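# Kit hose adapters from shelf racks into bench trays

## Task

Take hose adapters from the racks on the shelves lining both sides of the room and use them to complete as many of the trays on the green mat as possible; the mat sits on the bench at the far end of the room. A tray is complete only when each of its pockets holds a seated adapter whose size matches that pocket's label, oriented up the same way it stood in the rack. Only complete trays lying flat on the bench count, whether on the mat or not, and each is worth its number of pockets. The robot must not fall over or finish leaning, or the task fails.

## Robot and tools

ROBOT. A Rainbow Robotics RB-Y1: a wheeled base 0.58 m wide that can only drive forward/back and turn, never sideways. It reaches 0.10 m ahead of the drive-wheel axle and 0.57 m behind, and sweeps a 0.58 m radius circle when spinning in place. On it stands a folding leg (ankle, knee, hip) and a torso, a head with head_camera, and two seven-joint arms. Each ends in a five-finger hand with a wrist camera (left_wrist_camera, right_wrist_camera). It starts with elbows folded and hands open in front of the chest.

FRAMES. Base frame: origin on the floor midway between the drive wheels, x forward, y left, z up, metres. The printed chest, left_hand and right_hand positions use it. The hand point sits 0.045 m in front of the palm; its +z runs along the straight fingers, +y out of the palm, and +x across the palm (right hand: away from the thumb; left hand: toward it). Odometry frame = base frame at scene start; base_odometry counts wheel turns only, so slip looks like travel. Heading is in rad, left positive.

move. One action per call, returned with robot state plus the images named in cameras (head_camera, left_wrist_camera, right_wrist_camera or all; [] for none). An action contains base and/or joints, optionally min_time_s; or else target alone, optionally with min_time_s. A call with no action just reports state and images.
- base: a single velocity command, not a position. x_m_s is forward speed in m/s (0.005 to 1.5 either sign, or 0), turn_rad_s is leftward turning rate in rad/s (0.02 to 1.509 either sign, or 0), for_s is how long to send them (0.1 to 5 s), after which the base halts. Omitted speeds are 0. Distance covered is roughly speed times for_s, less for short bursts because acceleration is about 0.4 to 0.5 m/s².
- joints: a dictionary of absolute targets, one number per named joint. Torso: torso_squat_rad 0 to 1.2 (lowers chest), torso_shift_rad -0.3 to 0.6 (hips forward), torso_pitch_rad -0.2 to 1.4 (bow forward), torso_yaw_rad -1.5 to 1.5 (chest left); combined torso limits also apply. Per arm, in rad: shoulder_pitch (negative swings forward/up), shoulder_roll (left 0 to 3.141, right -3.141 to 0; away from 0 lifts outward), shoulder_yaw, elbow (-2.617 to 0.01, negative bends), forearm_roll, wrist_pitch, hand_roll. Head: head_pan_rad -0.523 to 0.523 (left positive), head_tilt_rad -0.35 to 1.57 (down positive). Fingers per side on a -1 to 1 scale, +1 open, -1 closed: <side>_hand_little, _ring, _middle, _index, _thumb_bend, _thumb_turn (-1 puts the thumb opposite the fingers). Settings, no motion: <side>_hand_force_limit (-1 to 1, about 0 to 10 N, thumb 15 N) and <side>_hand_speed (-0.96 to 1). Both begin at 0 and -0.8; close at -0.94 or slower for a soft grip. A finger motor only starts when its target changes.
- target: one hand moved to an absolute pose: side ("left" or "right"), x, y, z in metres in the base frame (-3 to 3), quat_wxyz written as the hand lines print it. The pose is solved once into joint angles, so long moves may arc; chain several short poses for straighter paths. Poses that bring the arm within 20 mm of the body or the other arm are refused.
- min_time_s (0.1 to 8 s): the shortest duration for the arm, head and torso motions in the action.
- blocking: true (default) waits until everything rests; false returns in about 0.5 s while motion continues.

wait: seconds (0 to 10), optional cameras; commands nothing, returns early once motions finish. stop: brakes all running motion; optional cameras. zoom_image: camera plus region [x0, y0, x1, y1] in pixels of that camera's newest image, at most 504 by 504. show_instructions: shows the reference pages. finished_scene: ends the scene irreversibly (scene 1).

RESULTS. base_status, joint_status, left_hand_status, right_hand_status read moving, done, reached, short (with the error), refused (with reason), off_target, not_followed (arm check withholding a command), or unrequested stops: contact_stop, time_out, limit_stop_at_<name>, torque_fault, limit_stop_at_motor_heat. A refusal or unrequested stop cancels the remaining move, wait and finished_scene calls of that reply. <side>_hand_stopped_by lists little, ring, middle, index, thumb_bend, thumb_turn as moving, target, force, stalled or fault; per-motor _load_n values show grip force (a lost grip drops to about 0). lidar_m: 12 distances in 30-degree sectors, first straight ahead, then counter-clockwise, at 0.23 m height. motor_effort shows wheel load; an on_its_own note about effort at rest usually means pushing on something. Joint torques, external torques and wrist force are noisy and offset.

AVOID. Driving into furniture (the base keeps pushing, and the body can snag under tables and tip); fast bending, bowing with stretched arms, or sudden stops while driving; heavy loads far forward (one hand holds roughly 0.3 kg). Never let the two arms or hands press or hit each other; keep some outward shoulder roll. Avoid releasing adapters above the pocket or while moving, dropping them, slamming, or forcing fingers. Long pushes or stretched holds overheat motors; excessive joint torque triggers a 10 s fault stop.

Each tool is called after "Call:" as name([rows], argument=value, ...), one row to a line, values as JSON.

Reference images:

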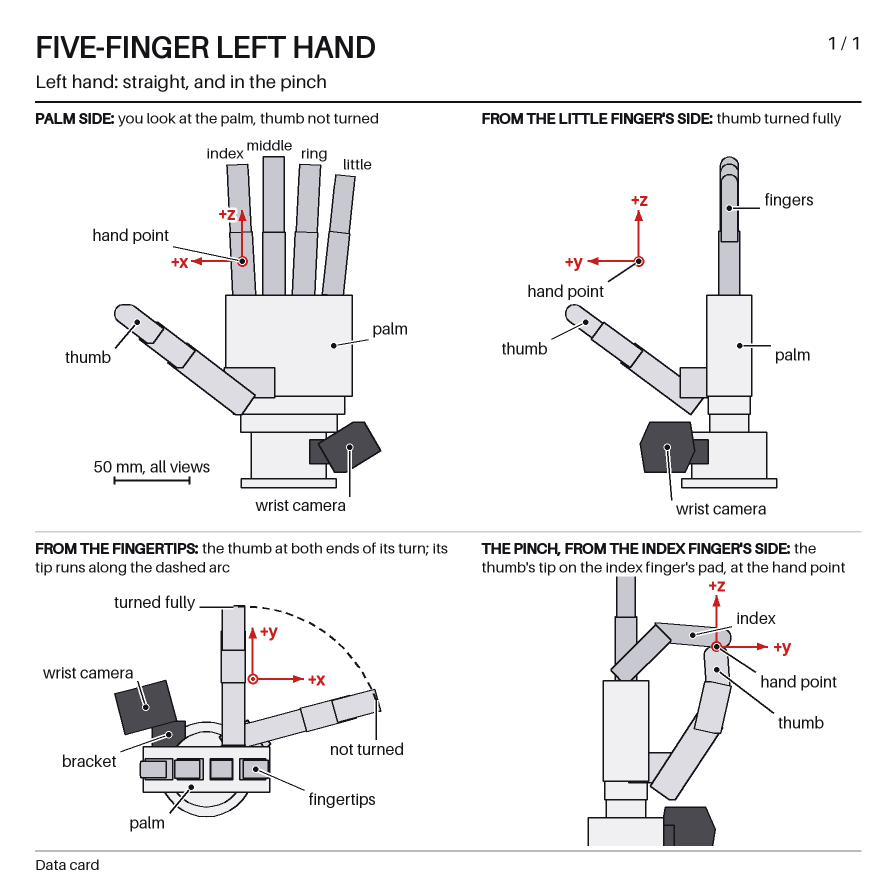

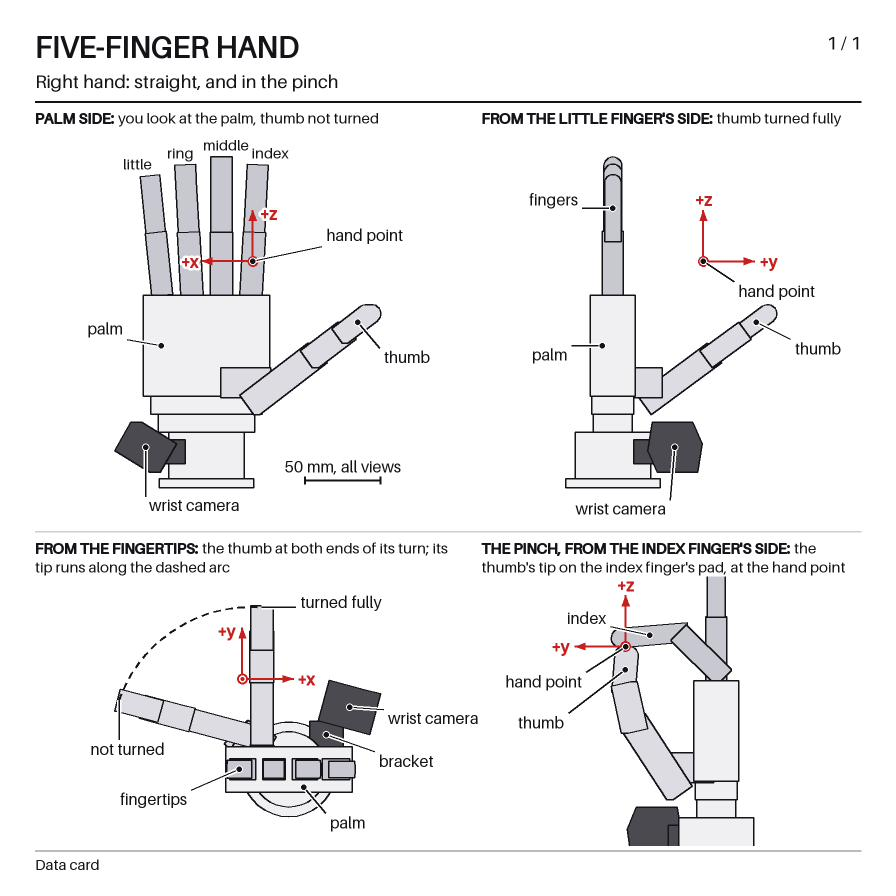

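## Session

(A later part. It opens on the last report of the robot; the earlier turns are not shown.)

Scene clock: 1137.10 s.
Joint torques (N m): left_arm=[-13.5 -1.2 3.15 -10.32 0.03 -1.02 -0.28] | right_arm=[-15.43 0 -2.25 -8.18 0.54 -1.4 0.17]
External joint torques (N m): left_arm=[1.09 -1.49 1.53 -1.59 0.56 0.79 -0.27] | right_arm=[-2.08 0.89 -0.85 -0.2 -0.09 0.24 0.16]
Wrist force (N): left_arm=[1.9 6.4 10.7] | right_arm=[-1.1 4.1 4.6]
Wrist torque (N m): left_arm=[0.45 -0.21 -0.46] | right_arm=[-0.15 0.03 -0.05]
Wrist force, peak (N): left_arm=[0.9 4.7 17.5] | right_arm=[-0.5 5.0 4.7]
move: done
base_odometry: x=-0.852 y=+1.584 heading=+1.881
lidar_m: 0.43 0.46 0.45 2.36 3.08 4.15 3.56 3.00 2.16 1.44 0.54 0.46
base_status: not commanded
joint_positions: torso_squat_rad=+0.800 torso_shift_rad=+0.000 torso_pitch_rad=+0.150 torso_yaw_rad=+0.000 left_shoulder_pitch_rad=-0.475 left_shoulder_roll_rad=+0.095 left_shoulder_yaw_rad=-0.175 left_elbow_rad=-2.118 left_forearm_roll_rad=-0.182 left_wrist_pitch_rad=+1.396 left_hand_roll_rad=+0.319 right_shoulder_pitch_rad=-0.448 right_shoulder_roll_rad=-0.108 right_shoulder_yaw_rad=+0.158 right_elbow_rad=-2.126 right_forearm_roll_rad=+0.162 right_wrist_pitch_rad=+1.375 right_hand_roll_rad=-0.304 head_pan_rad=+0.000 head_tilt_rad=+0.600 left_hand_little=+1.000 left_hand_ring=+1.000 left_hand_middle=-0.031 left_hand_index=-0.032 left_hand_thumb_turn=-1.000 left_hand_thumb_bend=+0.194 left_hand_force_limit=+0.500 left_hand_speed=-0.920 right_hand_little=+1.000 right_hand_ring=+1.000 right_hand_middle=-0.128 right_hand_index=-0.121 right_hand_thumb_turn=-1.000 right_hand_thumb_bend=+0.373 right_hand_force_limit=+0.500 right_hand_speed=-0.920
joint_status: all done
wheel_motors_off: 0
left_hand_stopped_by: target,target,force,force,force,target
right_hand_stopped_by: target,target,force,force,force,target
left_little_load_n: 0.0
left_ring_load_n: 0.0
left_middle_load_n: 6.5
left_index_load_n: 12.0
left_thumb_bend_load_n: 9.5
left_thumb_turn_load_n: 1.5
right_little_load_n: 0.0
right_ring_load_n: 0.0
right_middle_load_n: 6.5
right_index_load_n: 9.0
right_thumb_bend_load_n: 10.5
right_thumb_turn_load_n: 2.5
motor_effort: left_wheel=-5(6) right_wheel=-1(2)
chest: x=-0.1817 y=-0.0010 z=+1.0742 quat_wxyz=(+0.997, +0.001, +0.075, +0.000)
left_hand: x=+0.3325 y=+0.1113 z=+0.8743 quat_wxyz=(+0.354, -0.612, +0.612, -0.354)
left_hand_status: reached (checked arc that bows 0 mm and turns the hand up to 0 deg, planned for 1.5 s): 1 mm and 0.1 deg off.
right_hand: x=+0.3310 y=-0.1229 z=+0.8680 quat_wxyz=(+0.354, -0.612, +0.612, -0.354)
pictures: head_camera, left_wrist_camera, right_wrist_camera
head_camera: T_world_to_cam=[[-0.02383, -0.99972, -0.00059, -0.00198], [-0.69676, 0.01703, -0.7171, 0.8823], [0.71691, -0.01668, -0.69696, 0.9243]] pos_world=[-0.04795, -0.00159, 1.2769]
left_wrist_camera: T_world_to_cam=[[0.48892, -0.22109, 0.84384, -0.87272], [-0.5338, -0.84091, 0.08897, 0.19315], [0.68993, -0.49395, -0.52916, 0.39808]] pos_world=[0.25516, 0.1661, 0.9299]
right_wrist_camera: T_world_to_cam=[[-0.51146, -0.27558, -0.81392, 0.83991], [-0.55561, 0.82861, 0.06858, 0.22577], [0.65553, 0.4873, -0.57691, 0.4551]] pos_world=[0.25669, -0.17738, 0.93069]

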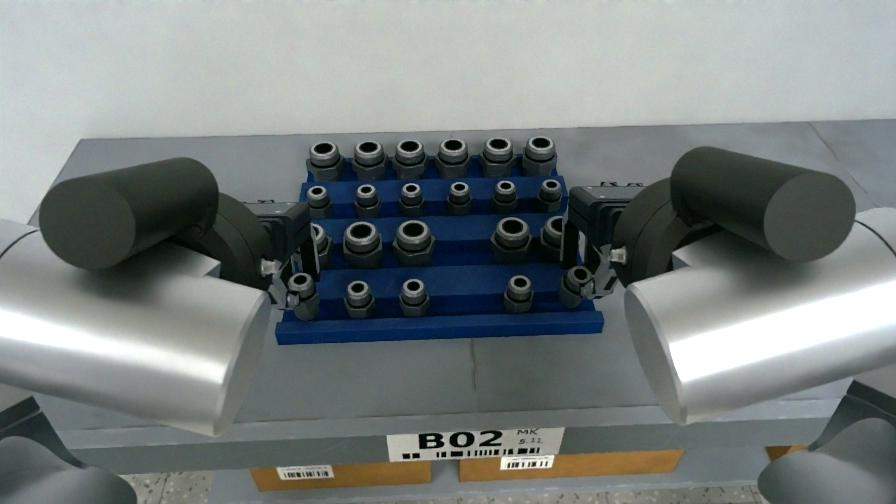

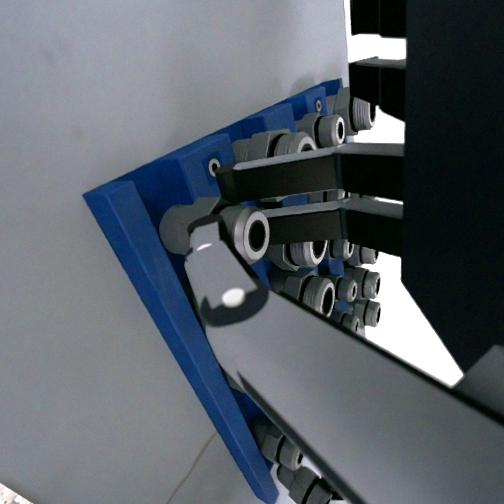

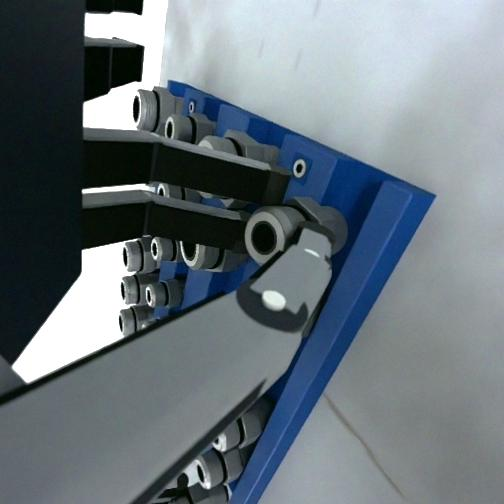

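Call:
move(target={"side":"right","x":0.331,"y":-0.123,"z":0.95,"quat_wxyz":[0.3536,-0.6124,0.6124,-0.3536]}, min_time_s=1.3)

Call:
move(target={"side":"left","x":0.3324,"y":0.1115,"z":0.95,"quat_wxyz":[0.3536,-0.6124,0.6124,-0.3536]}, min_time_s=1.3)

Call:
move(joints={"left_shoulder_pitch_rad":-0.807,"left_shoulder_roll_rad":0.25,"left_shoulder_yaw_rad":0.212,"left_elbow_rad":-2.176,"left_forearm_roll_rad":0.12,"left_wrist_pitch_rad":1.781,"left_hand_roll_rad":0.118,"right_shoulder_pitch_rad":-0.811,"right_shoulder_roll_rad":-0.255,"right_shoulder_yaw_rad":-0.201,"right_elbow_rad":-2.174,"right_forearm_roll_rad":-0.119,"right_wrist_pitch_rad":1.784,"right_hand_roll_rad":-0.127}, min_time_s=1.4, cameras=["all"])

Call:
zoom_image(camera="head_camera", region=[100, 120, 240, 240])

Call:
zoom_image(camera="head_camera", region=[640, 90, 780, 210])

Scene clock: 1139.10 s.
Joint torques (N m): left_arm=[-13.82 -1.01 3.3 -10.18 0.02 -0.89 -0.3] | right_arm=[-16.63 -2.43 -2.18 -6.21 0.42 -1.64 0.15]
External joint torques (N m): left_arm=[0.77 -1.3 1.69 -1.45 0.54 0.92 -0.29] | right_arm=[-1.57 -0.42 -0.86 0.05 -0.08 0.04 0.14]
Wrist force (N): left_arm=[2.1 6.0 10.2] | right_arm=[-0.8 4.0 3.6]
Wrist torque (N m): left_arm=[0.46 -0.22 -0.46] | right_arm=[-0.12 -0.01 -0.03]
Wrist force, peak (N): left_arm=[1.8 7.1 11.4] | right_arm=[-1.4 5.5 4.6]
move: done
base_odometry: x=-0.852 y=+1.584 heading=+1.881
lidar_m: 0.43 0.45 0.45 2.37 3.09 4.15 3.59 3.01 2.16 1.43 0.55 0.46
base_status: not commanded
joint_positions: torso_squat_rad=+0.800 torso_shift_rad=+0.000 torso_pitch_rad=+0.150 torso_yaw_rad=+0.000 left_shoulder_pitch_rad=-0.475 left_shoulder_roll_rad=+0.095 left_shoulder_yaw_rad=-0.175 left_elbow_rad=-2.118 left_forearm_roll_rad=-0.182 left_wrist_pitch_rad=+1.396 left_hand_roll_rad=+0.319 right_shoulder_pitch_rad=-0.677 right_shoulder_roll_rad=-0.108 right_shoulder_yaw_rad=+0.072 right_elbow_rad=-2.200 right_forearm_roll_rad=+0.120 right_wrist_pitch_rad=+1.658 right_hand_roll_rad=-0.253 head_pan_rad=+0.000 head_tilt_rad=+0.600 left_hand_little=+1.000 left_hand_ring=+1.000 left_hand_middle=-0.031 left_hand_index=-0.032 left_hand_thumb_turn=-1.000 left_hand_thumb_bend=+0.194 left_hand_force_limit=+0.500 left_hand_speed=-0.920 right_hand_little=+1.000 right_hand_ring=+1.000 right_hand_middle=-0.128 right_hand_index=-0.121 right_hand_thumb_turn=-1.000 right_hand_thumb_bend=+0.373 right_hand_force_limit=+0.500 right_hand_speed=-0.920
joint_status: all done
wheel_motors_off: 0
left_hand_stopped_by: target,target,force,force,force,target
right_hand_stopped_by: target,target,force,force,force,target
left_little_load_n: 0.0
left_ring_load_n: 0.0
left_middle_load_n: 6.5
left_index_load_n: 12.0
left_thumb_bend_load_n: 9.5
left_thumb_turn_load_n: 1.5
right_little_load_n: -0.5
right_ring_load_n: 0.0
right_middle_load_n: 6.5
right_index_load_n: 8.5
right_thumb_bend_load_n: 10.5
right_thumb_turn_load_n: 2.5
motor_effort: left_wheel=-3(5) right_wheel=-1(2)
chest: x=-0.1817 y=-0.0010 z=+1.0742 quat_wxyz=(+0.997, +0.001, +0.075, +0.000)
left_hand: x=+0.3325 y=+0.1113 z=+0.8743 quat_wxyz=(+0.354, -0.612, +0.612, -0.354)
right_hand: x=+0.3304 y=-0.1223 z=+0.9495 quat_wxyz=(+0.357, -0.611, +0.611, -0.355)
right_hand_status: reached (checked arc that bows 5 mm and turns the hand up to 1 deg, planned for 1.3 s): 1 mm and 0.5 deg off.
pictures: none

Scene clock: 1140.73 s.
Joint torques (N m): left_arm=[-15.57 0.76 3.52 -8.04 -0.22 -1.56 -0.22] | right_arm=[-16.41 -1.86 -2.47 -6.34 0.41 -1.59 0.16]
External joint torques (N m): left_arm=[0.6 -0.73 1.92 -1.08 0.24 0.28 -0.21] | right_arm=[-1.35 0.15 -1.14 -0.08 -0.09 0.09 0.15]
Wrist force (N): left_arm=[2.0 7.9 7.6] | right_arm=[-0.8 4.3 4.5]
Wrist torque (N m): left_arm=[0.35 -0.21 -0.46] | right_arm=[-0.12 0.02 -0.04]
Wrist force, peak (N): left_arm=[1.8 6.9 11.3] | right_arm=[-0.6 5.3 5.2]
move: done
base_odometry: x=-0.852 y=+1.584 heading=+1.881
lidar_m: 0.44 0.45 0.43 2.37 3.08 4.15 3.58 3.01 2.16 1.43 0.54 0.46
base_status: not commanded
joint_positions: torso_squat_rad=+0.800 torso_shift_rad=+0.000 torso_pitch_rad=+0.150 torso_yaw_rad=+0.000 left_shoulder_pitch_rad=-0.691 left_shoulder_roll_rad=+0.091 left_shoulder_yaw_rad=-0.090 left_elbow_rad=-2.181 left_forearm_roll_rad=-0.143 left_wrist_pitch_rad=+1.659 left_hand_roll_rad=+0.265 right_shoulder_pitch_rad=-0.677 right_shoulder_roll_rad=-0.108 right_shoulder_yaw_rad=+0.072 right_elbow_rad=-2.200 right_forearm_roll_rad=+0.120 right_wrist_pitch_rad=+1.658 right_hand_roll_rad=-0.253 head_pan_rad=+0.000 head_tilt_rad=+0.600 left_hand_little=+1.000 left_hand_ring=+1.000 left_hand_middle=-0.032 left_hand_index=-0.032 left_hand_thumb_turn=-1.000 left_hand_thumb_bend=+0.194 left_hand_force_limit=+0.500 left_hand_speed=-0.920 right_hand_little=+1.000 right_hand_ring=+1.000 right_hand_middle=-0.128 right_hand_index=-0.121 right_hand_thumb_turn=-1.000 right_hand_thumb_bend=+0.373 right_hand_force_limit=+0.500 right_hand_speed=-0.920
joint_status: all done
wheel_motors_off: 0
left_hand_stopped_by: target,target,force,force,force,target
right_hand_stopped_by: target,target,force,force,force,target
left_little_load_n: 0.0
left_ring_load_n: -0.5
left_middle_load_n: 1.0
left_index_load_n: 13.5
left_thumb_bend_load_n: 6.5
left_thumb_turn_load_n: 0.0
right_little_load_n: 0.0
right_ring_load_n: -0.5
right_middle_load_n: 6.5
right_index_load_n: 8.5
right_thumb_bend_load_n: 10.5
right_thumb_turn_load_n: 2.5
motor_effort: left_wheel=-3(6) right_wheel=-1(2)
chest: x=-0.1817 y=-0.0010 z=+1.0742 quat_wxyz=(+0.997, +0.001, +0.075, +0.000)
left_hand: x=+0.3319 y=+0.1110 z=+0.9499 quat_wxyz=(+0.355, -0.611, +0.611, -0.356)
left_hand_status: reached (checked arc that bows 5 mm and turns the hand up to 1 deg, planned for 1.3 s): 1 mm and 0.4 deg off.
right_hand: x=+0.3304 y=-0.1223 z=+0.9495 quat_wxyz=(+0.357, -0.611, +0.611, -0.355)
pictures: none

Scene clock: 1142.43 s.
Joint torques (N m): left_arm=[-16.76 7.27 2.68 -5.4 -0.09 -1.77 -0.04] | right_arm=[-17.84 -8.14 -2.12 -4.86 0.24 -1.63 0.04]
External joint torques (N m): left_arm=[0.41 1.28 1.11 0.33 0.11 0.12 -0.03] | right_arm=[-1.6 -2.26 -0.82 0.38 -0.03 0.08 0.04]
Wrist force (N): left_arm=[2.1 7.7 7.6] | right_arm=[-0.6 3.6 4.6]
Wrist torque (N m): left_arm=[0.30 -0.23 -0.45] | right_arm=[-0.19 -0.02 0.01]
Wrist force, peak (N): left_arm=[2.2 7.8 7.9] | right_arm=[-1.3 4.7 4.9]
move: done
base_odometry: x=-0.852 y=+1.584 heading=+1.881
lidar_m: 0.44 0.46 0.44 2.39 3.10 4.15 3.57 3.01 2.17 1.43 0.54 0.46
base_status: not commanded
joint_positions: torso_squat_rad=+0.800 torso_shift_rad=+0.000 torso_pitch_rad=+0.150 torso_yaw_rad=+0.000 left_shoulder_pitch_rad=-0.807 left_shoulder_roll_rad=+0.250 left_shoulder_yaw_rad=+0.212 left_elbow_rad=-2.176 left_forearm_roll_rad=+0.120 left_wrist_pitch_rad=+1.781 left_hand_roll_rad=+0.118 right_shoulder_pitch_rad=-0.811 right_shoulder_roll_rad=-0.255 right_shoulder_yaw_rad=-0.201 right_elbow_rad=-2.174 right_forearm_roll_rad=-0.119 right_wrist_pitch_rad=+1.784 right_hand_roll_rad=-0.127 head_pan_rad=+0.000 head_tilt_rad=+0.600 left_hand_little=+1.000 left_hand_ring=+1.000 left_hand_middle=-0.032 left_hand_index=-0.032 left_hand_thumb_turn=-1.000 left_hand_thumb_bend=+0.194 left_hand_force_limit=+0.500 left_hand_speed=-0.920 right_hand_little=+1.000 right_hand_ring=+1.000 right_hand_middle=-0.128 right_hand_index=-0.121 right_hand_thumb_turn=-1.000 right_hand_thumb_bend=+0.373 right_hand_force_limit=+0.500 right_hand_speed=-0.920
joint_status: all done
wheel_motors_off: 0
left_hand_stopped_by: target,target,force,force,force,target
right_hand_stopped_by: target,target,force,force,force,target
left_little_load_n: 0.0
left_ring_load_n: 0.0
left_middle_load_n: 1.0
left_index_load_n: 13.0
left_thumb_bend_load_n: 7.0
left_thumb_turn_load_n: 0.0
right_little_load_n: 0.0
right_ring_load_n: 0.0
right_middle_load_n: 6.5
right_index_load_n: 9.0
right_thumb_bend_load_n: 10.5
right_thumb_turn_load_n: 2.5
motor_effort: left_wheel=-2(6) right_wheel=-1(2)
chest: x=-0.1817 y=-0.0010 z=+1.0742 quat_wxyz=(+0.997, +0.001, +0.075, +0.000)
left_hand: x=+0.3399 y=+0.1998 z=+0.9998 quat_wxyz=(+0.354, -0.612, +0.612, -0.354)
right_hand: x=+0.3399 y=-0.1997 z=+0.9994 quat_wxyz=(+0.353, -0.613, +0.612, -0.353)
pictures: head_camera, left_wrist_camera, right_wrist_camera
head_camera: T_world_to_cam=[[-0.02383, -0.99972, -0.00059, -0.00198], [-0.69676, 0.01703, -0.7171, 0.8823], [0.71691, -0.01668, -0.69696, 0.9243]] pos_world=[-0.04795, -0.00159, 1.2769]
left_wrist_camera: T_world_to_cam=[[0.49056, -0.22134, 0.84283, -0.9622], [-0.53313, -0.8413, 0.08936, 0.25981], [0.68929, -0.49318, -0.53071, 0.5047]] pos_world=[0.26265, 0.2545, 1.05561]
right_wrist_camera: T_world_to_cam=[[-0.51405, -0.27535, -0.81237, 0.92953], [-0.55551, 0.82849, 0.07071, 0.28314], [0.65357, 0.48763, -0.57885, 0.56507]] pos_world=[0.26579, -0.25418, 1.06218]

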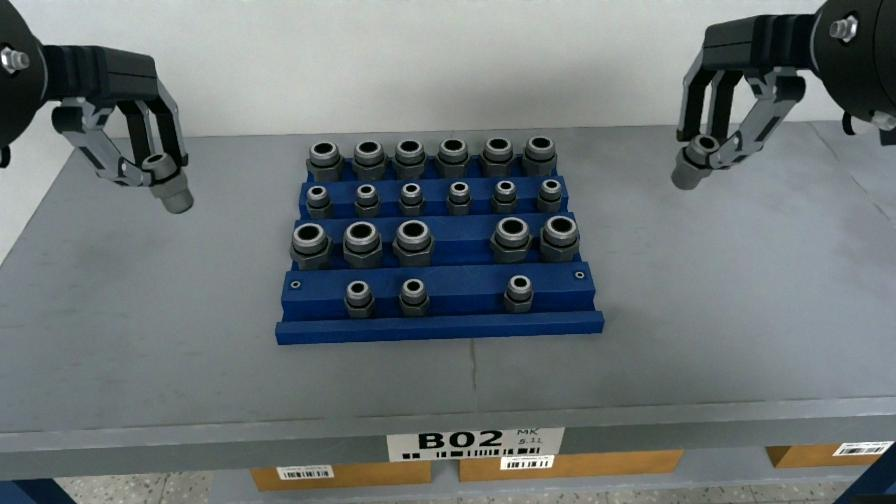

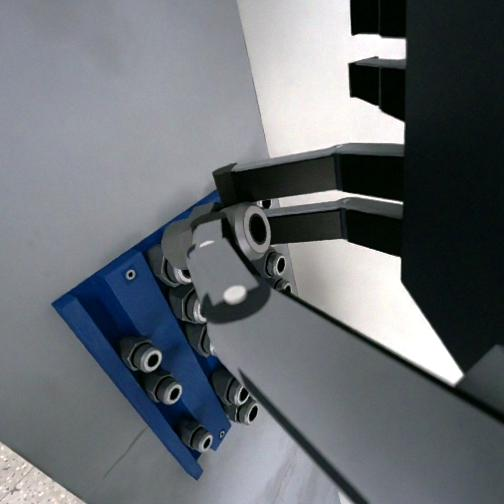

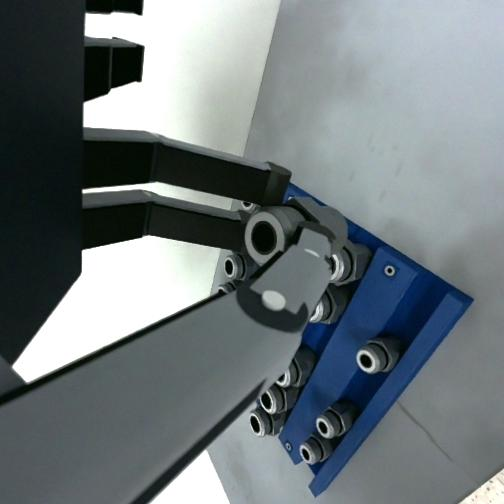

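Scaled by 3.600 from the camera's image (finer frame: 1280x720).

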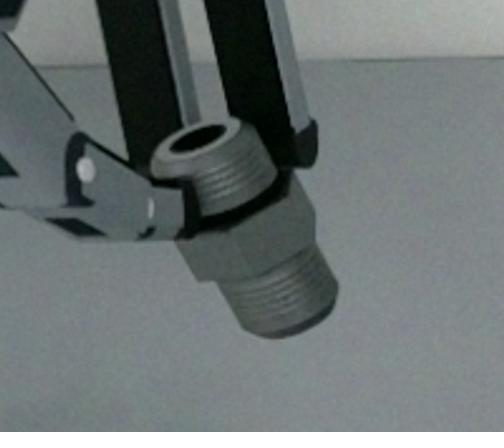

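Scaled by 3.600 from the camera's image (finer frame: 1280x720).

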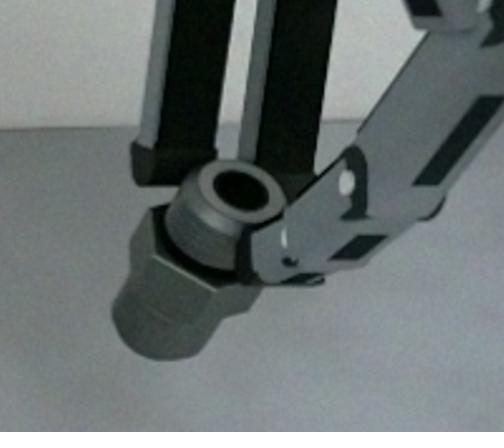

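Call:
zoom_image(camera="head_camera", region=[660, 125, 730, 195])

Call:
zoom_image(camera="head_camera", region=[135, 145, 205, 215])

Scaled by 7.200 from the camera's image (finer frame: 1280x720).

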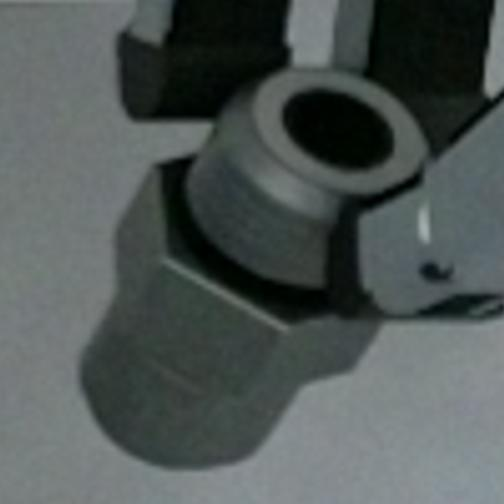

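Scaled by 7.200 from the camera's image (finer frame: 1280x720).

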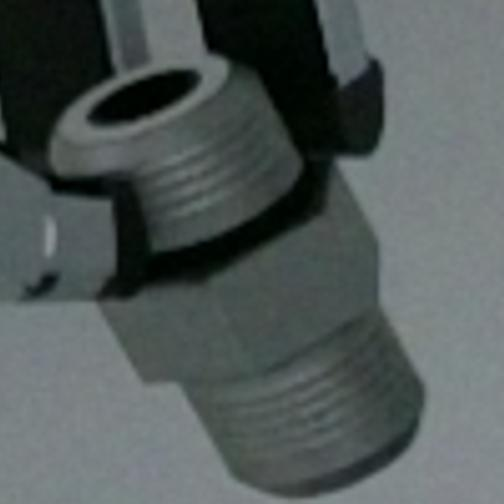

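Call:
zoom_image(camera="left_wrist_camera", region=[130, 160, 300, 310])

Call:
zoom_image(camera="right_wrist_camera", region=[220, 160, 390, 310])

Scaled by 2.965 from the camera's image (finer frame: 720x720).

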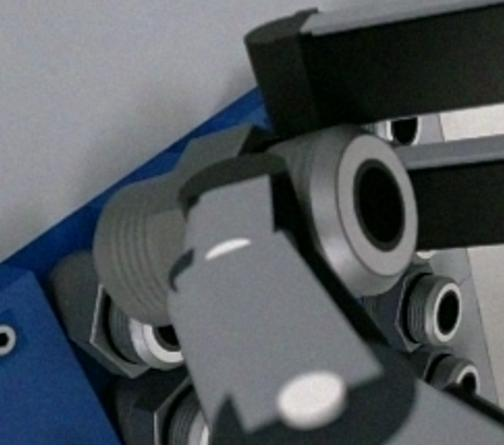

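Scaled by 2.965 from the camera's image (finer frame: 720x720).

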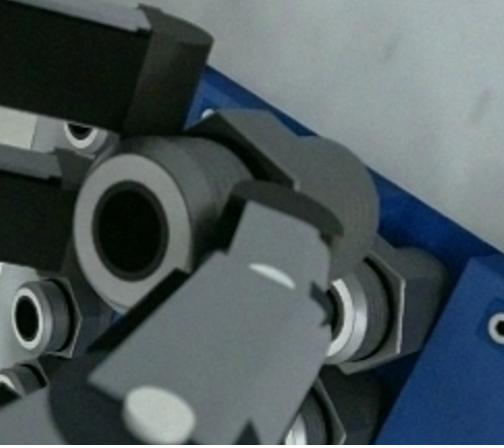

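Call:
move(base={"x_m_s": -0.45, "for_s": 1.68})

Call:
move(base={"turn_rad_s": 0.88, "for_s": 2.2}, joints={"torso_squat_rad": 0.5})

Call:
move(base={"x_m_s": 0.93, "for_s": 2.99})

Call:
move(base={"turn_rad_s": -0.326, "for_s": 1.0}, cameras=["head_camera"])

Scene clock: 1149.30 s.
Joint torques (N m): left_arm=[-15.8 7.14 2.85 -5.8 -0.08 -1.71 -0.18] | right_arm=[-17.52 -8.08 -1.93 -5.13 0.13 -1.71 0.01]
External joint torques (N m): left_arm=[1.38 1.15 1.28 -0.07 0.12 0.17 -0.17] | right_arm=[-1.27 -2.19 -0.63 0.11 -0.14 -0.01 0]
Wrist force (N): left_arm=[2.2 7.6 7.6] | right_arm=[-1.5 4.1 4.6]
Wrist torque (N m): left_arm=[0.27 -0.23 -0.45] | right_arm=[-0.13 0.16 -0.05]
Wrist force, peak (N): left_arm=[2.1 7.6 8.4] | right_arm=[-0.9 4.8 5.0]
move: done
base_odometry: x=-0.623 y=+0.870 heading=+1.881
lidar_m: 1.18 1.05 1.96 2.98 3.07 3.38 2.84 3.02 2.18 2.09 1.73 1.11
base_status: done (sent for 1.67 of 1.67 s)
joint_positions: torso_squat_rad=+0.800 torso_shift_rad=+0.000 torso_pitch_rad=+0.150 torso_yaw_rad=+0.000 left_shoulder_pitch_rad=-0.807 left_shoulder_roll_rad=+0.250 left_shoulder_yaw_rad=+0.212 left_elbow_rad=-2.176 left_forearm_roll_rad=+0.120 left_wrist_pitch_rad=+1.781 left_hand_roll_rad=+0.118 right_shoulder_pitch_rad=-0.811 right_shoulder_roll_rad=-0.255 right_shoulder_yaw_rad=-0.201 right_elbow_rad=-2.174 right_forearm_roll_rad=-0.119 right_wrist_pitch_rad=+1.784 right_hand_roll_rad=-0.127 head_pan_rad=+0.000 head_tilt_rad=+0.600 left_hand_little=+1.000 left_hand_ring=+1.000 left_hand_middle=-0.032 left_hand_index=-0.032 left_hand_thumb_turn=-1.000 left_hand_thumb_bend=+0.194 left_hand_force_limit=+0.500 left_hand_speed=-0.920 right_hand_little=+1.000 right_hand_ring=+1.000 right_hand_middle=-0.128 right_hand_index=-0.121 right_hand_thumb_turn=-1.000 right_hand_thumb_bend=+0.373 right_hand_force_limit=+0.500 right_hand_speed=-0.920
joint_status: not commanded
wheel_motors_off: 0
left_hand_stopped_by: target,target,force,force,force,target
right_hand_stopped_by: target,target,force,force,force,target
left_little_load_n: 0.0
left_ring_load_n: -0.5
left_middle_load_n: 1.0
left_index_load_n: 13.5
left_thumb_bend_load_n: 6.5
left_thumb_turn_load_n: 0.0
right_little_load_n: 0.0
right_ring_load_n: 0.0
right_middle_load_n: 6.5
right_index_load_n: 9.0
right_thumb_bend_load_n: 10.5
right_thumb_turn_load_n: 2.5
motor_effort: left_wheel=-7(34) right_wheel=+5(28)
chest: x=-0.1818 y=-0.0010 z=+1.0741 quat_wxyz=(+0.997, +0.001, +0.075, +0.000)
left_hand: x=+0.3398 y=+0.1998 z=+0.9999 quat_wxyz=(+0.354, -0.612, +0.612, -0.354)
right_hand: x=+0.3399 y=-0.1996 z=+0.9995 quat_wxyz=(+0.353, -0.613, +0.612, -0.353)
pictures: none

Scene clock: 1153.57 s.
Joint torques (N m): left_arm=[-15.88 7.17 3.25 -5.72 -0.12 -1.77 -0.27] | right_arm=[-17.69 -7.96 -1.95 -5.1 0.18 -1.78 0.06]
External joint torques (N m): left_arm=[1.29 1.18 1.67 0.01 0.08 0.12 -0.26] | right_arm=[-1.44 -2.07 -0.65 0.14 -0.09 -0.07 0.06]
Wrist force (N): left_arm=[2.3 7.7 7.5] | right_arm=[-1.0 4.6 4.7]
Wrist torque (N m): left_arm=[0.32 -0.27 -0.44] | right_arm=[-0.06 0.00 -0.03]
Wrist force, peak (N): left_arm=[2.2 7.8 8.0] | right_arm=[-0.7 5.7 4.2]
move: done
base_odometry: x=-0.623 y=+0.870 heading=-2.467
lidar_m: 3.01 3.56 2.82 2.85 2.29 2.08 1.76 1.13 1.19 1.06 1.72 2.98
base_status: done (sent for 2.2 of 2.2 s)
joint_positions: torso_squat_rad=+0.500 torso_shift_rad=+0.000 torso_pitch_rad=+0.150 torso_yaw_rad=+0.000 left_shoulder_pitch_rad=-0.807 left_shoulder_roll_rad=+0.250 left_shoulder_yaw_rad=+0.212 left_elbow_rad=-2.176 left_forearm_roll_rad=+0.120 left_wrist_pitch_rad=+1.781 left_hand_roll_rad=+0.118 right_shoulder_pitch_rad=-0.811 right_shoulder_roll_rad=-0.255 right_shoulder_yaw_rad=-0.201 right_elbow_rad=-2.174 right_forearm_roll_rad=-0.119 right_wrist_pitch_rad=+1.784 right_hand_roll_rad=-0.127 head_pan_rad=+0.000 head_tilt_rad=+0.600 left_hand_little=+1.000 left_hand_ring=+1.000 left_hand_middle=-0.032 left_hand_index=-0.032 left_hand_thumb_turn=-1.000 left_hand_thumb_bend=+0.194 left_hand_force_limit=+0.500 left_hand_speed=-0.920 right_hand_little=+1.000 right_hand_ring=+1.000 right_hand_middle=-0.128 right_hand_index=-0.121 right_hand_thumb_turn=-1.000 right_hand_thumb_bend=+0.373 right_hand_force_limit=+0.500 right_hand_speed=-0.920
joint_status: all done
wheel_motors_off: 0
left_hand_stopped_by: target,target,force,force,force,target
right_hand_stopped_by: target,target,force,force,force,target
left_little_load_n: 0.0
left_ring_load_n: 0.0
left_middle_load_n: 1.0
left_index_load_n: 13.5
left_thumb_bend_load_n: 6.5
left_thumb_turn_load_n: 0.0
right_little_load_n: 0.0
right_ring_load_n: 0.0
right_middle_load_n: 6.5
right_index_load_n: 9.0
right_thumb_bend_load_n: 10.5
right_thumb_turn_load_n: 2.5
motor_effort: left_wheel=+4(35) right_wheel=+4(21)
chest: x=-0.1817 y=-0.0011 z=+1.2008 quat_wxyz=(+0.997, +0.001, +0.075, +0.000)
left_hand: x=+0.3399 y=+0.1997 z=+1.1265 quat_wxyz=(+0.354, -0.612, +0.612, -0.354)
right_hand: x=+0.3399 y=-0.1998 z=+1.1260 quat_wxyz=(+0.353, -0.613, +0.612, -0.353)
pictures: none

Scene clock: 1158.87 s.
Joint torques (N m): left_arm=[-15.45 7.23 2.34 -6.04 -0.15 -1.65 -0.03] | right_arm=[-17.22 -8.19 -1.94 -5.23 0.14 -1.82 0.01]
External joint torques (N m): left_arm=[1.73 1.24 0.76 -0.31 0.05 0.23 -0.03] | right_arm=[-0.97 -2.29 -0.63 0.01 -0.13 -0.11 0]
Wrist force (N): left_arm=[2.1 7.4 7.4] | right_arm=[-1.4 4.1 4.2]
Wrist torque (N m): left_arm=[0.29 -0.21 -0.44] | right_arm=[-0.14 0.12 -0.06]
Wrist force, peak (N): left_arm=[2.3 7.5 8.1] | right_arm=[-1.2 5.2 5.1]
move: done
base_odometry: x=-2.801 y=-0.874 heading=-2.467
lidar_m: 0.36 0.45 0.87 2.29 2.78 4.70 3.69 2.62 2.35 0.66 0.40 0.36
base_status: done (sent for 3 of 3 s)
joint_positions: torso_squat_rad=+0.500 torso_shift_rad=+0.000 torso_pitch_rad=+0.150 torso_yaw_rad=+0.000 left_shoulder_pitch_rad=-0.807 left_shoulder_roll_rad=+0.250 left_shoulder_yaw_rad=+0.212 left_elbow_rad=-2.176 left_forearm_roll_rad=+0.120 left_wrist_pitch_rad=+1.781 left_hand_roll_rad=+0.118 right_shoulder_pitch_rad=-0.811 right_shoulder_roll_rad=-0.255 right_shoulder_yaw_rad=-0.201 right_elbow_rad=-2.174 right_forearm_roll_rad=-0.119 right_wrist_pitch_rad=+1.784 right_hand_roll_rad=-0.127 head_pan_rad=+0.000 head_tilt_rad=+0.600 left_hand_little=+1.000 left_hand_ring=+1.000 left_hand_middle=-0.032 left_hand_index=-0.032 left_hand_thumb_turn=-1.000 left_hand_thumb_bend=+0.194 left_hand_force_limit=+0.500 left_hand_speed=-0.920 right_hand_little=+1.000 right_hand_ring=+1.000 right_hand_middle=-0.128 right_hand_index=-0.121 right_hand_thumb_turn=-1.000 right_hand_thumb_bend=+0.373 right_hand_force_limit=+0.500 right_hand_speed=-0.920
joint_status: not commanded
wheel_motors_off: 0
left_hand_stopped_by: target,target,force,force,force,target
right_hand_stopped_by: target,target,force,force,force,target
left_little_load_n: 0.0
left_ring_load_n: 0.0
left_middle_load_n: 1.0
left_index_load_n: 13.0
left_thumb_bend_load_n: 6.5
left_thumb_turn_load_n: -0.5
right_little_load_n: 0.0
right_ring_load_n: 0.0
right_middle_load_n: 6.5
right_index_load_n: 8.5
right_thumb_bend_load_n: 10.5
right_thumb_turn_load_n: 2.5
motor_effort: left_wheel=+1(45) right_wheel=-1(27)
chest: x=-0.1816 y=-0.0011 z=+1.2008 quat_wxyz=(+0.997, +0.001, +0.075, +0.000)
left_hand: x=+0.3400 y=+0.1997 z=+1.1264 quat_wxyz=(+0.354, -0.612, +0.612, -0.353)
right_hand: x=+0.3400 y=-0.1998 z=+1.1260 quat_wxyz=(+0.353, -0.613, +0.613, -0.353)
pictures: none

Scene clock: 1160.83 s.
Joint torques (N m): left_arm=[-15.61 7.55 3.1 -5.78 -0.07 -1.69 -0.09] | right_arm=[-17.63 -7.84 -1.9 -5.25 0.14 -1.75 0.12]
External joint torques (N m): left_arm=[1.57 1.57 1.53 -0.05 0.13 0.19 -0.09] | right_arm=[-1.38 -1.95 -0.59 -0.01 -0.13 -0.04 0.11]
Wrist force (N): left_arm=[2.1 7.4 7.7] | right_arm=[-1.4 4.2 3.9]
Wrist torque (N m): left_arm=[0.26 -0.21 -0.45] | right_arm=[-0.11 0.16 -0.07]
Wrist force, peak (N): left_arm=[2.2 7.8 7.8] | right_arm=[-1.3 4.8 5.0]
move: done
base_odometry: x=-2.801 y=-0.874 heading=-2.792
lidar_m: 0.36 0.37 0.53 1.54 2.39 2.88 4.69 2.94 2.44 1.38 0.51 0.37
base_status: done (sent for 1 of 1 s)
joint_positions: torso_squat_rad=+0.500 torso_shift_rad=+0.000 torso_pitch_rad=+0.150 torso_yaw_rad=+0.000 left_shoulder_pitch_rad=-0.807 left_shoulder_roll_rad=+0.250 left_shoulder_yaw_rad=+0.212 left_elbow_rad=-2.176 left_forearm_roll_rad=+0.120 left_wrist_pitch_rad=+1.781 left_hand_roll_rad=+0.118 right_shoulder_pitch_rad=-0.811 right_shoulder_roll_rad=-0.255 right_shoulder_yaw_rad=-0.201 right_elbow_rad=-2.174 right_forearm_roll_rad=-0.119 right_wrist_pitch_rad=+1.784 right_hand_roll_rad=-0.127 head_pan_rad=+0.000 head_tilt_rad=+0.600 left_hand_little=+1.000 left_hand_ring=+1.000 left_hand_middle=-0.032 left_hand_index=-0.032 left_hand_thumb_turn=-1.000 left_hand_thumb_bend=+0.194 left_hand_force_limit=+0.500 left_hand_speed=-0.920 right_hand_little=+1.000 right_hand_ring=+1.000 right_hand_middle=-0.128 right_hand_index=-0.121 right_hand_thumb_turn=-1.000 right_hand_thumb_bend=+0.373 right_hand_force_limit=+0.500 right_hand_speed=-0.920
joint_status: not commanded
wheel_motors_off: 0
left_hand_stopped_by: target,target,force,force,force,target
right_hand_stopped_by: target,target,force,force,force,target
left_little_load_n: 0.0
left_ring_load_n: 0.0
left_middle_load_n: 1.0
left_index_load_n: 13.5
left_thumb_bend_load_n: 6.5
left_thumb_turn_load_n: 0.0
right_little_load_n: 0.0
right_ring_load_n: 0.0
right_middle_load_n: 6.5
right_index_load_n: 9.0
right_thumb_bend_load_n: 10.5
right_thumb_turn_load_n: 2.5
motor_effort: left_wheel=+8(31) right_wheel=+1(21)
chest: x=-0.1816 y=-0.0011 z=+1.2008 quat_wxyz=(+0.997, +0.001, +0.075, +0.000)
left_hand: x=+0.3400 y=+0.1997 z=+1.1264 quat_wxyz=(+0.354, -0.612, +0.612, -0.353)
right_hand: x=+0.3400 y=-0.1998 z=+1.1260 quat_wxyz=(+0.353, -0.613, +0.613, -0.353)
head_camera: T_world_to_cam=[[-0.0239, -0.99971, -0.00051, -0.00211], [-0.69681, 0.01703, -0.71706, 0.97308], [0.71686, -0.01678, -0.69702, 1.01253]] pos_world=[-0.04785, -0.00169, 1.4035]

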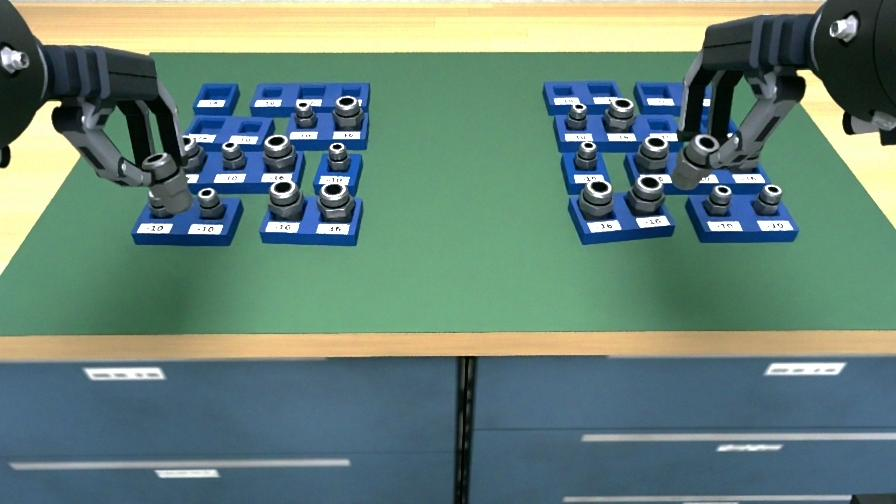

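Call:
move(base={"x_m_s": 0.285, "for_s": 0.68}, cameras=["head_camera"])

Call:
zoom_image(camera="head_camera", region=[100, 130, 260, 240])

Call:
zoom_image(camera="head_camera", region=[640, 100, 840, 240])

Scene clock: 1162.87 s.
Joint torques (N m): left_arm=[-15.06 6.45 2.74 -6.25 -0.03 -1.75 -0.27] | right_arm=[-17.23 -7.69 -1.98 -5.26 0.17 -1.81 0.09]
External joint torques (N m): left_arm=[2.12 0.46 1.16 -0.52 0.17 0.13 -0.26] | right_arm=[-0.99 -1.8 -0.68 -0.02 -0.11 -0.1 0.08]
Wrist force (N): left_arm=[2.0 7.5 7.6] | right_arm=[-0.5 4.0 4.7]
Wrist torque (N m): left_arm=[0.26 -0.22 -0.45] | right_arm=[-0.16 -0.05 -0.02]
Wrist force, peak (N): left_arm=[2.2 7.6 8.0] | right_arm=[-0.8 4.8 5.6]
move: done
base_odometry: x=-2.968 y=-0.934 heading=-2.793
lidar_m: 0.18 0.19 0.26 0.80 2.38 3.02 4.87 3.06 2.44 0.72 0.28 0.20
base_status: done (sent for 0.67 of 0.67 s)
joint_positions: torso_squat_rad=+0.500 torso_shift_rad=+0.000 torso_pitch_rad=+0.150 torso_yaw_rad=+0.000 left_shoulder_pitch_rad=-0.807 left_shoulder_roll_rad=+0.250 left_shoulder_yaw_rad=+0.212 left_elbow_rad=-2.176 left_forearm_roll_rad=+0.120 left_wrist_pitch_rad=+1.781 left_hand_roll_rad=+0.118 right_shoulder_pitch_rad=-0.811 right_shoulder_roll_rad=-0.255 right_shoulder_yaw_rad=-0.201 right_elbow_rad=-2.174 right_forearm_roll_rad=-0.119 right_wrist_pitch_rad=+1.784 right_hand_roll_rad=-0.127 head_pan_rad=+0.000 head_tilt_rad=+0.600 left_hand_little=+1.000 left_hand_ring=+1.000 left_hand_middle=-0.032 left_hand_index=-0.032 left_hand_thumb_turn=-1.000 left_hand_thumb_bend=+0.194 left_hand_force_limit=+0.500 left_hand_speed=-0.920 right_hand_little=+1.000 right_hand_ring=+1.000 right_hand_middle=-0.128 right_hand_index=-0.121 right_hand_thumb_turn=-1.000 right_hand_thumb_bend=+0.373 right_hand_force_limit=+0.500 right_hand_speed=-0.920
joint_status: not commanded
wheel_motors_off: 0
left_hand_stopped_by: target,target,force,force,force,target
right_hand_stopped_by: target,target,force,force,force,target
left_little_load_n: 0.0
left_ring_load_n: 0.0
left_middle_load_n: 1.0
left_index_load_n: 13.5
left_thumb_bend_load_n: 7.0
left_thumb_turn_load_n: 0.0
right_little_load_n: 0.0
right_ring_load_n: 0.0
right_middle_load_n: 6.5
right_index_load_n: 9.0
right_thumb_bend_load_n: 10.5
right_thumb_turn_load_n: 2.5
motor_effort: left_wheel=-3(43) right_wheel=+1(22)
chest: x=-0.1816 y=-0.0011 z=+1.2008 quat_wxyz=(+0.997, +0.001, +0.075, +0.000)
left_hand: x=+0.3400 y=+0.1997 z=+1.1264 quat_wxyz=(+0.354, -0.612, +0.612, -0.353)
right_hand: x=+0.3400 y=-0.1998 z=+1.1260 quat_wxyz=(+0.353, -0.613, +0.613, -0.353)
head_camera: T_world_to_cam=[[-0.02391, -0.99971, -0.00051, -0.00211], [-0.69686, 0.01703, -0.71701, 0.97301], [0.71681, -0.01678, -0.69707, 1.0126]] pos_world=[-0.04784, -0.00169, 1.4035]

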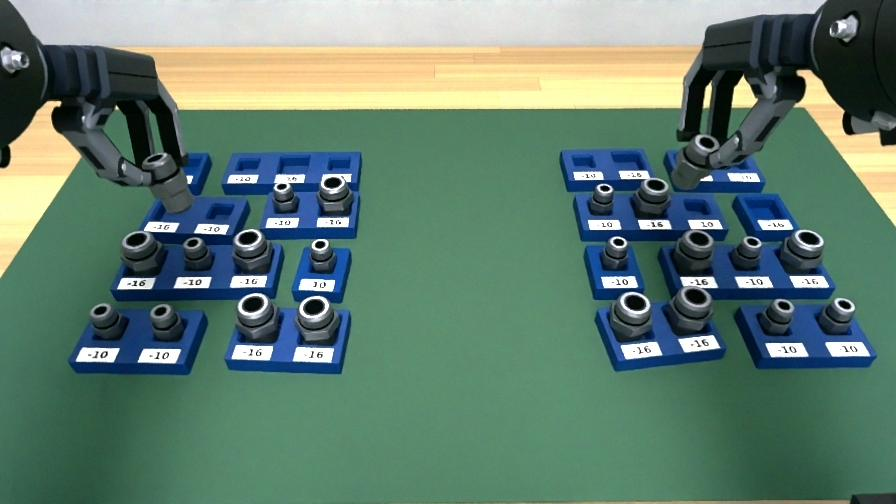

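Scaled by 3.150 from the camera's image (finer frame: 1280x720).

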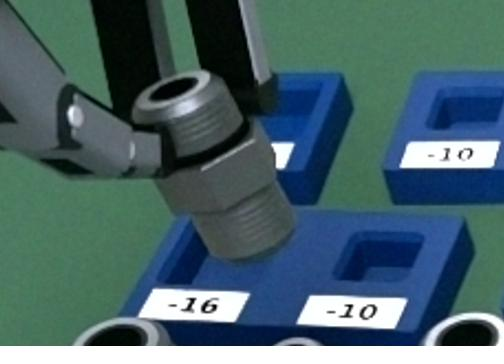

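Scaled by 2.520 from the camera's image (finer frame: 1280x720).

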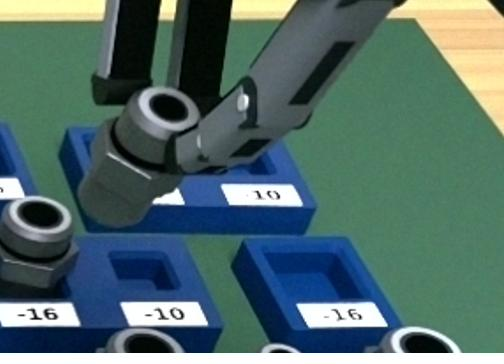

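Call:
zoom_image(camera="head_camera", region=[175, 180, 275, 250])

Call:
zoom_image(camera="head_camera", region=[650, 175, 750, 245])

Scaled by 5.040 from the camera's image (finer frame: 1280x720).

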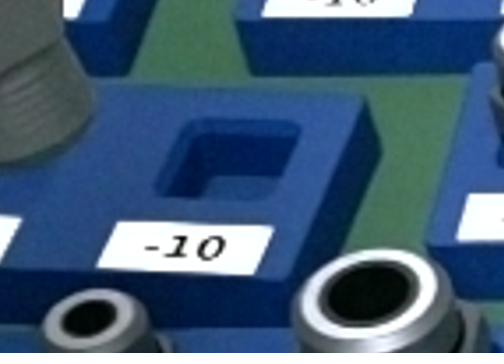

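Scaled by 5.040 from the camera's image (finer frame: 1280x720).

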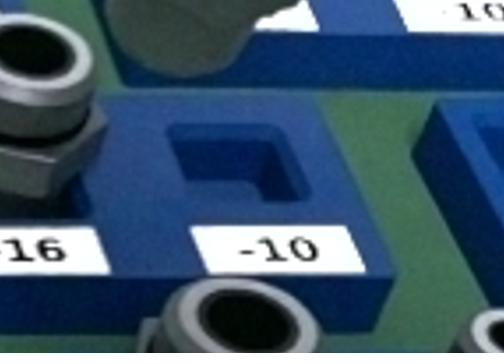

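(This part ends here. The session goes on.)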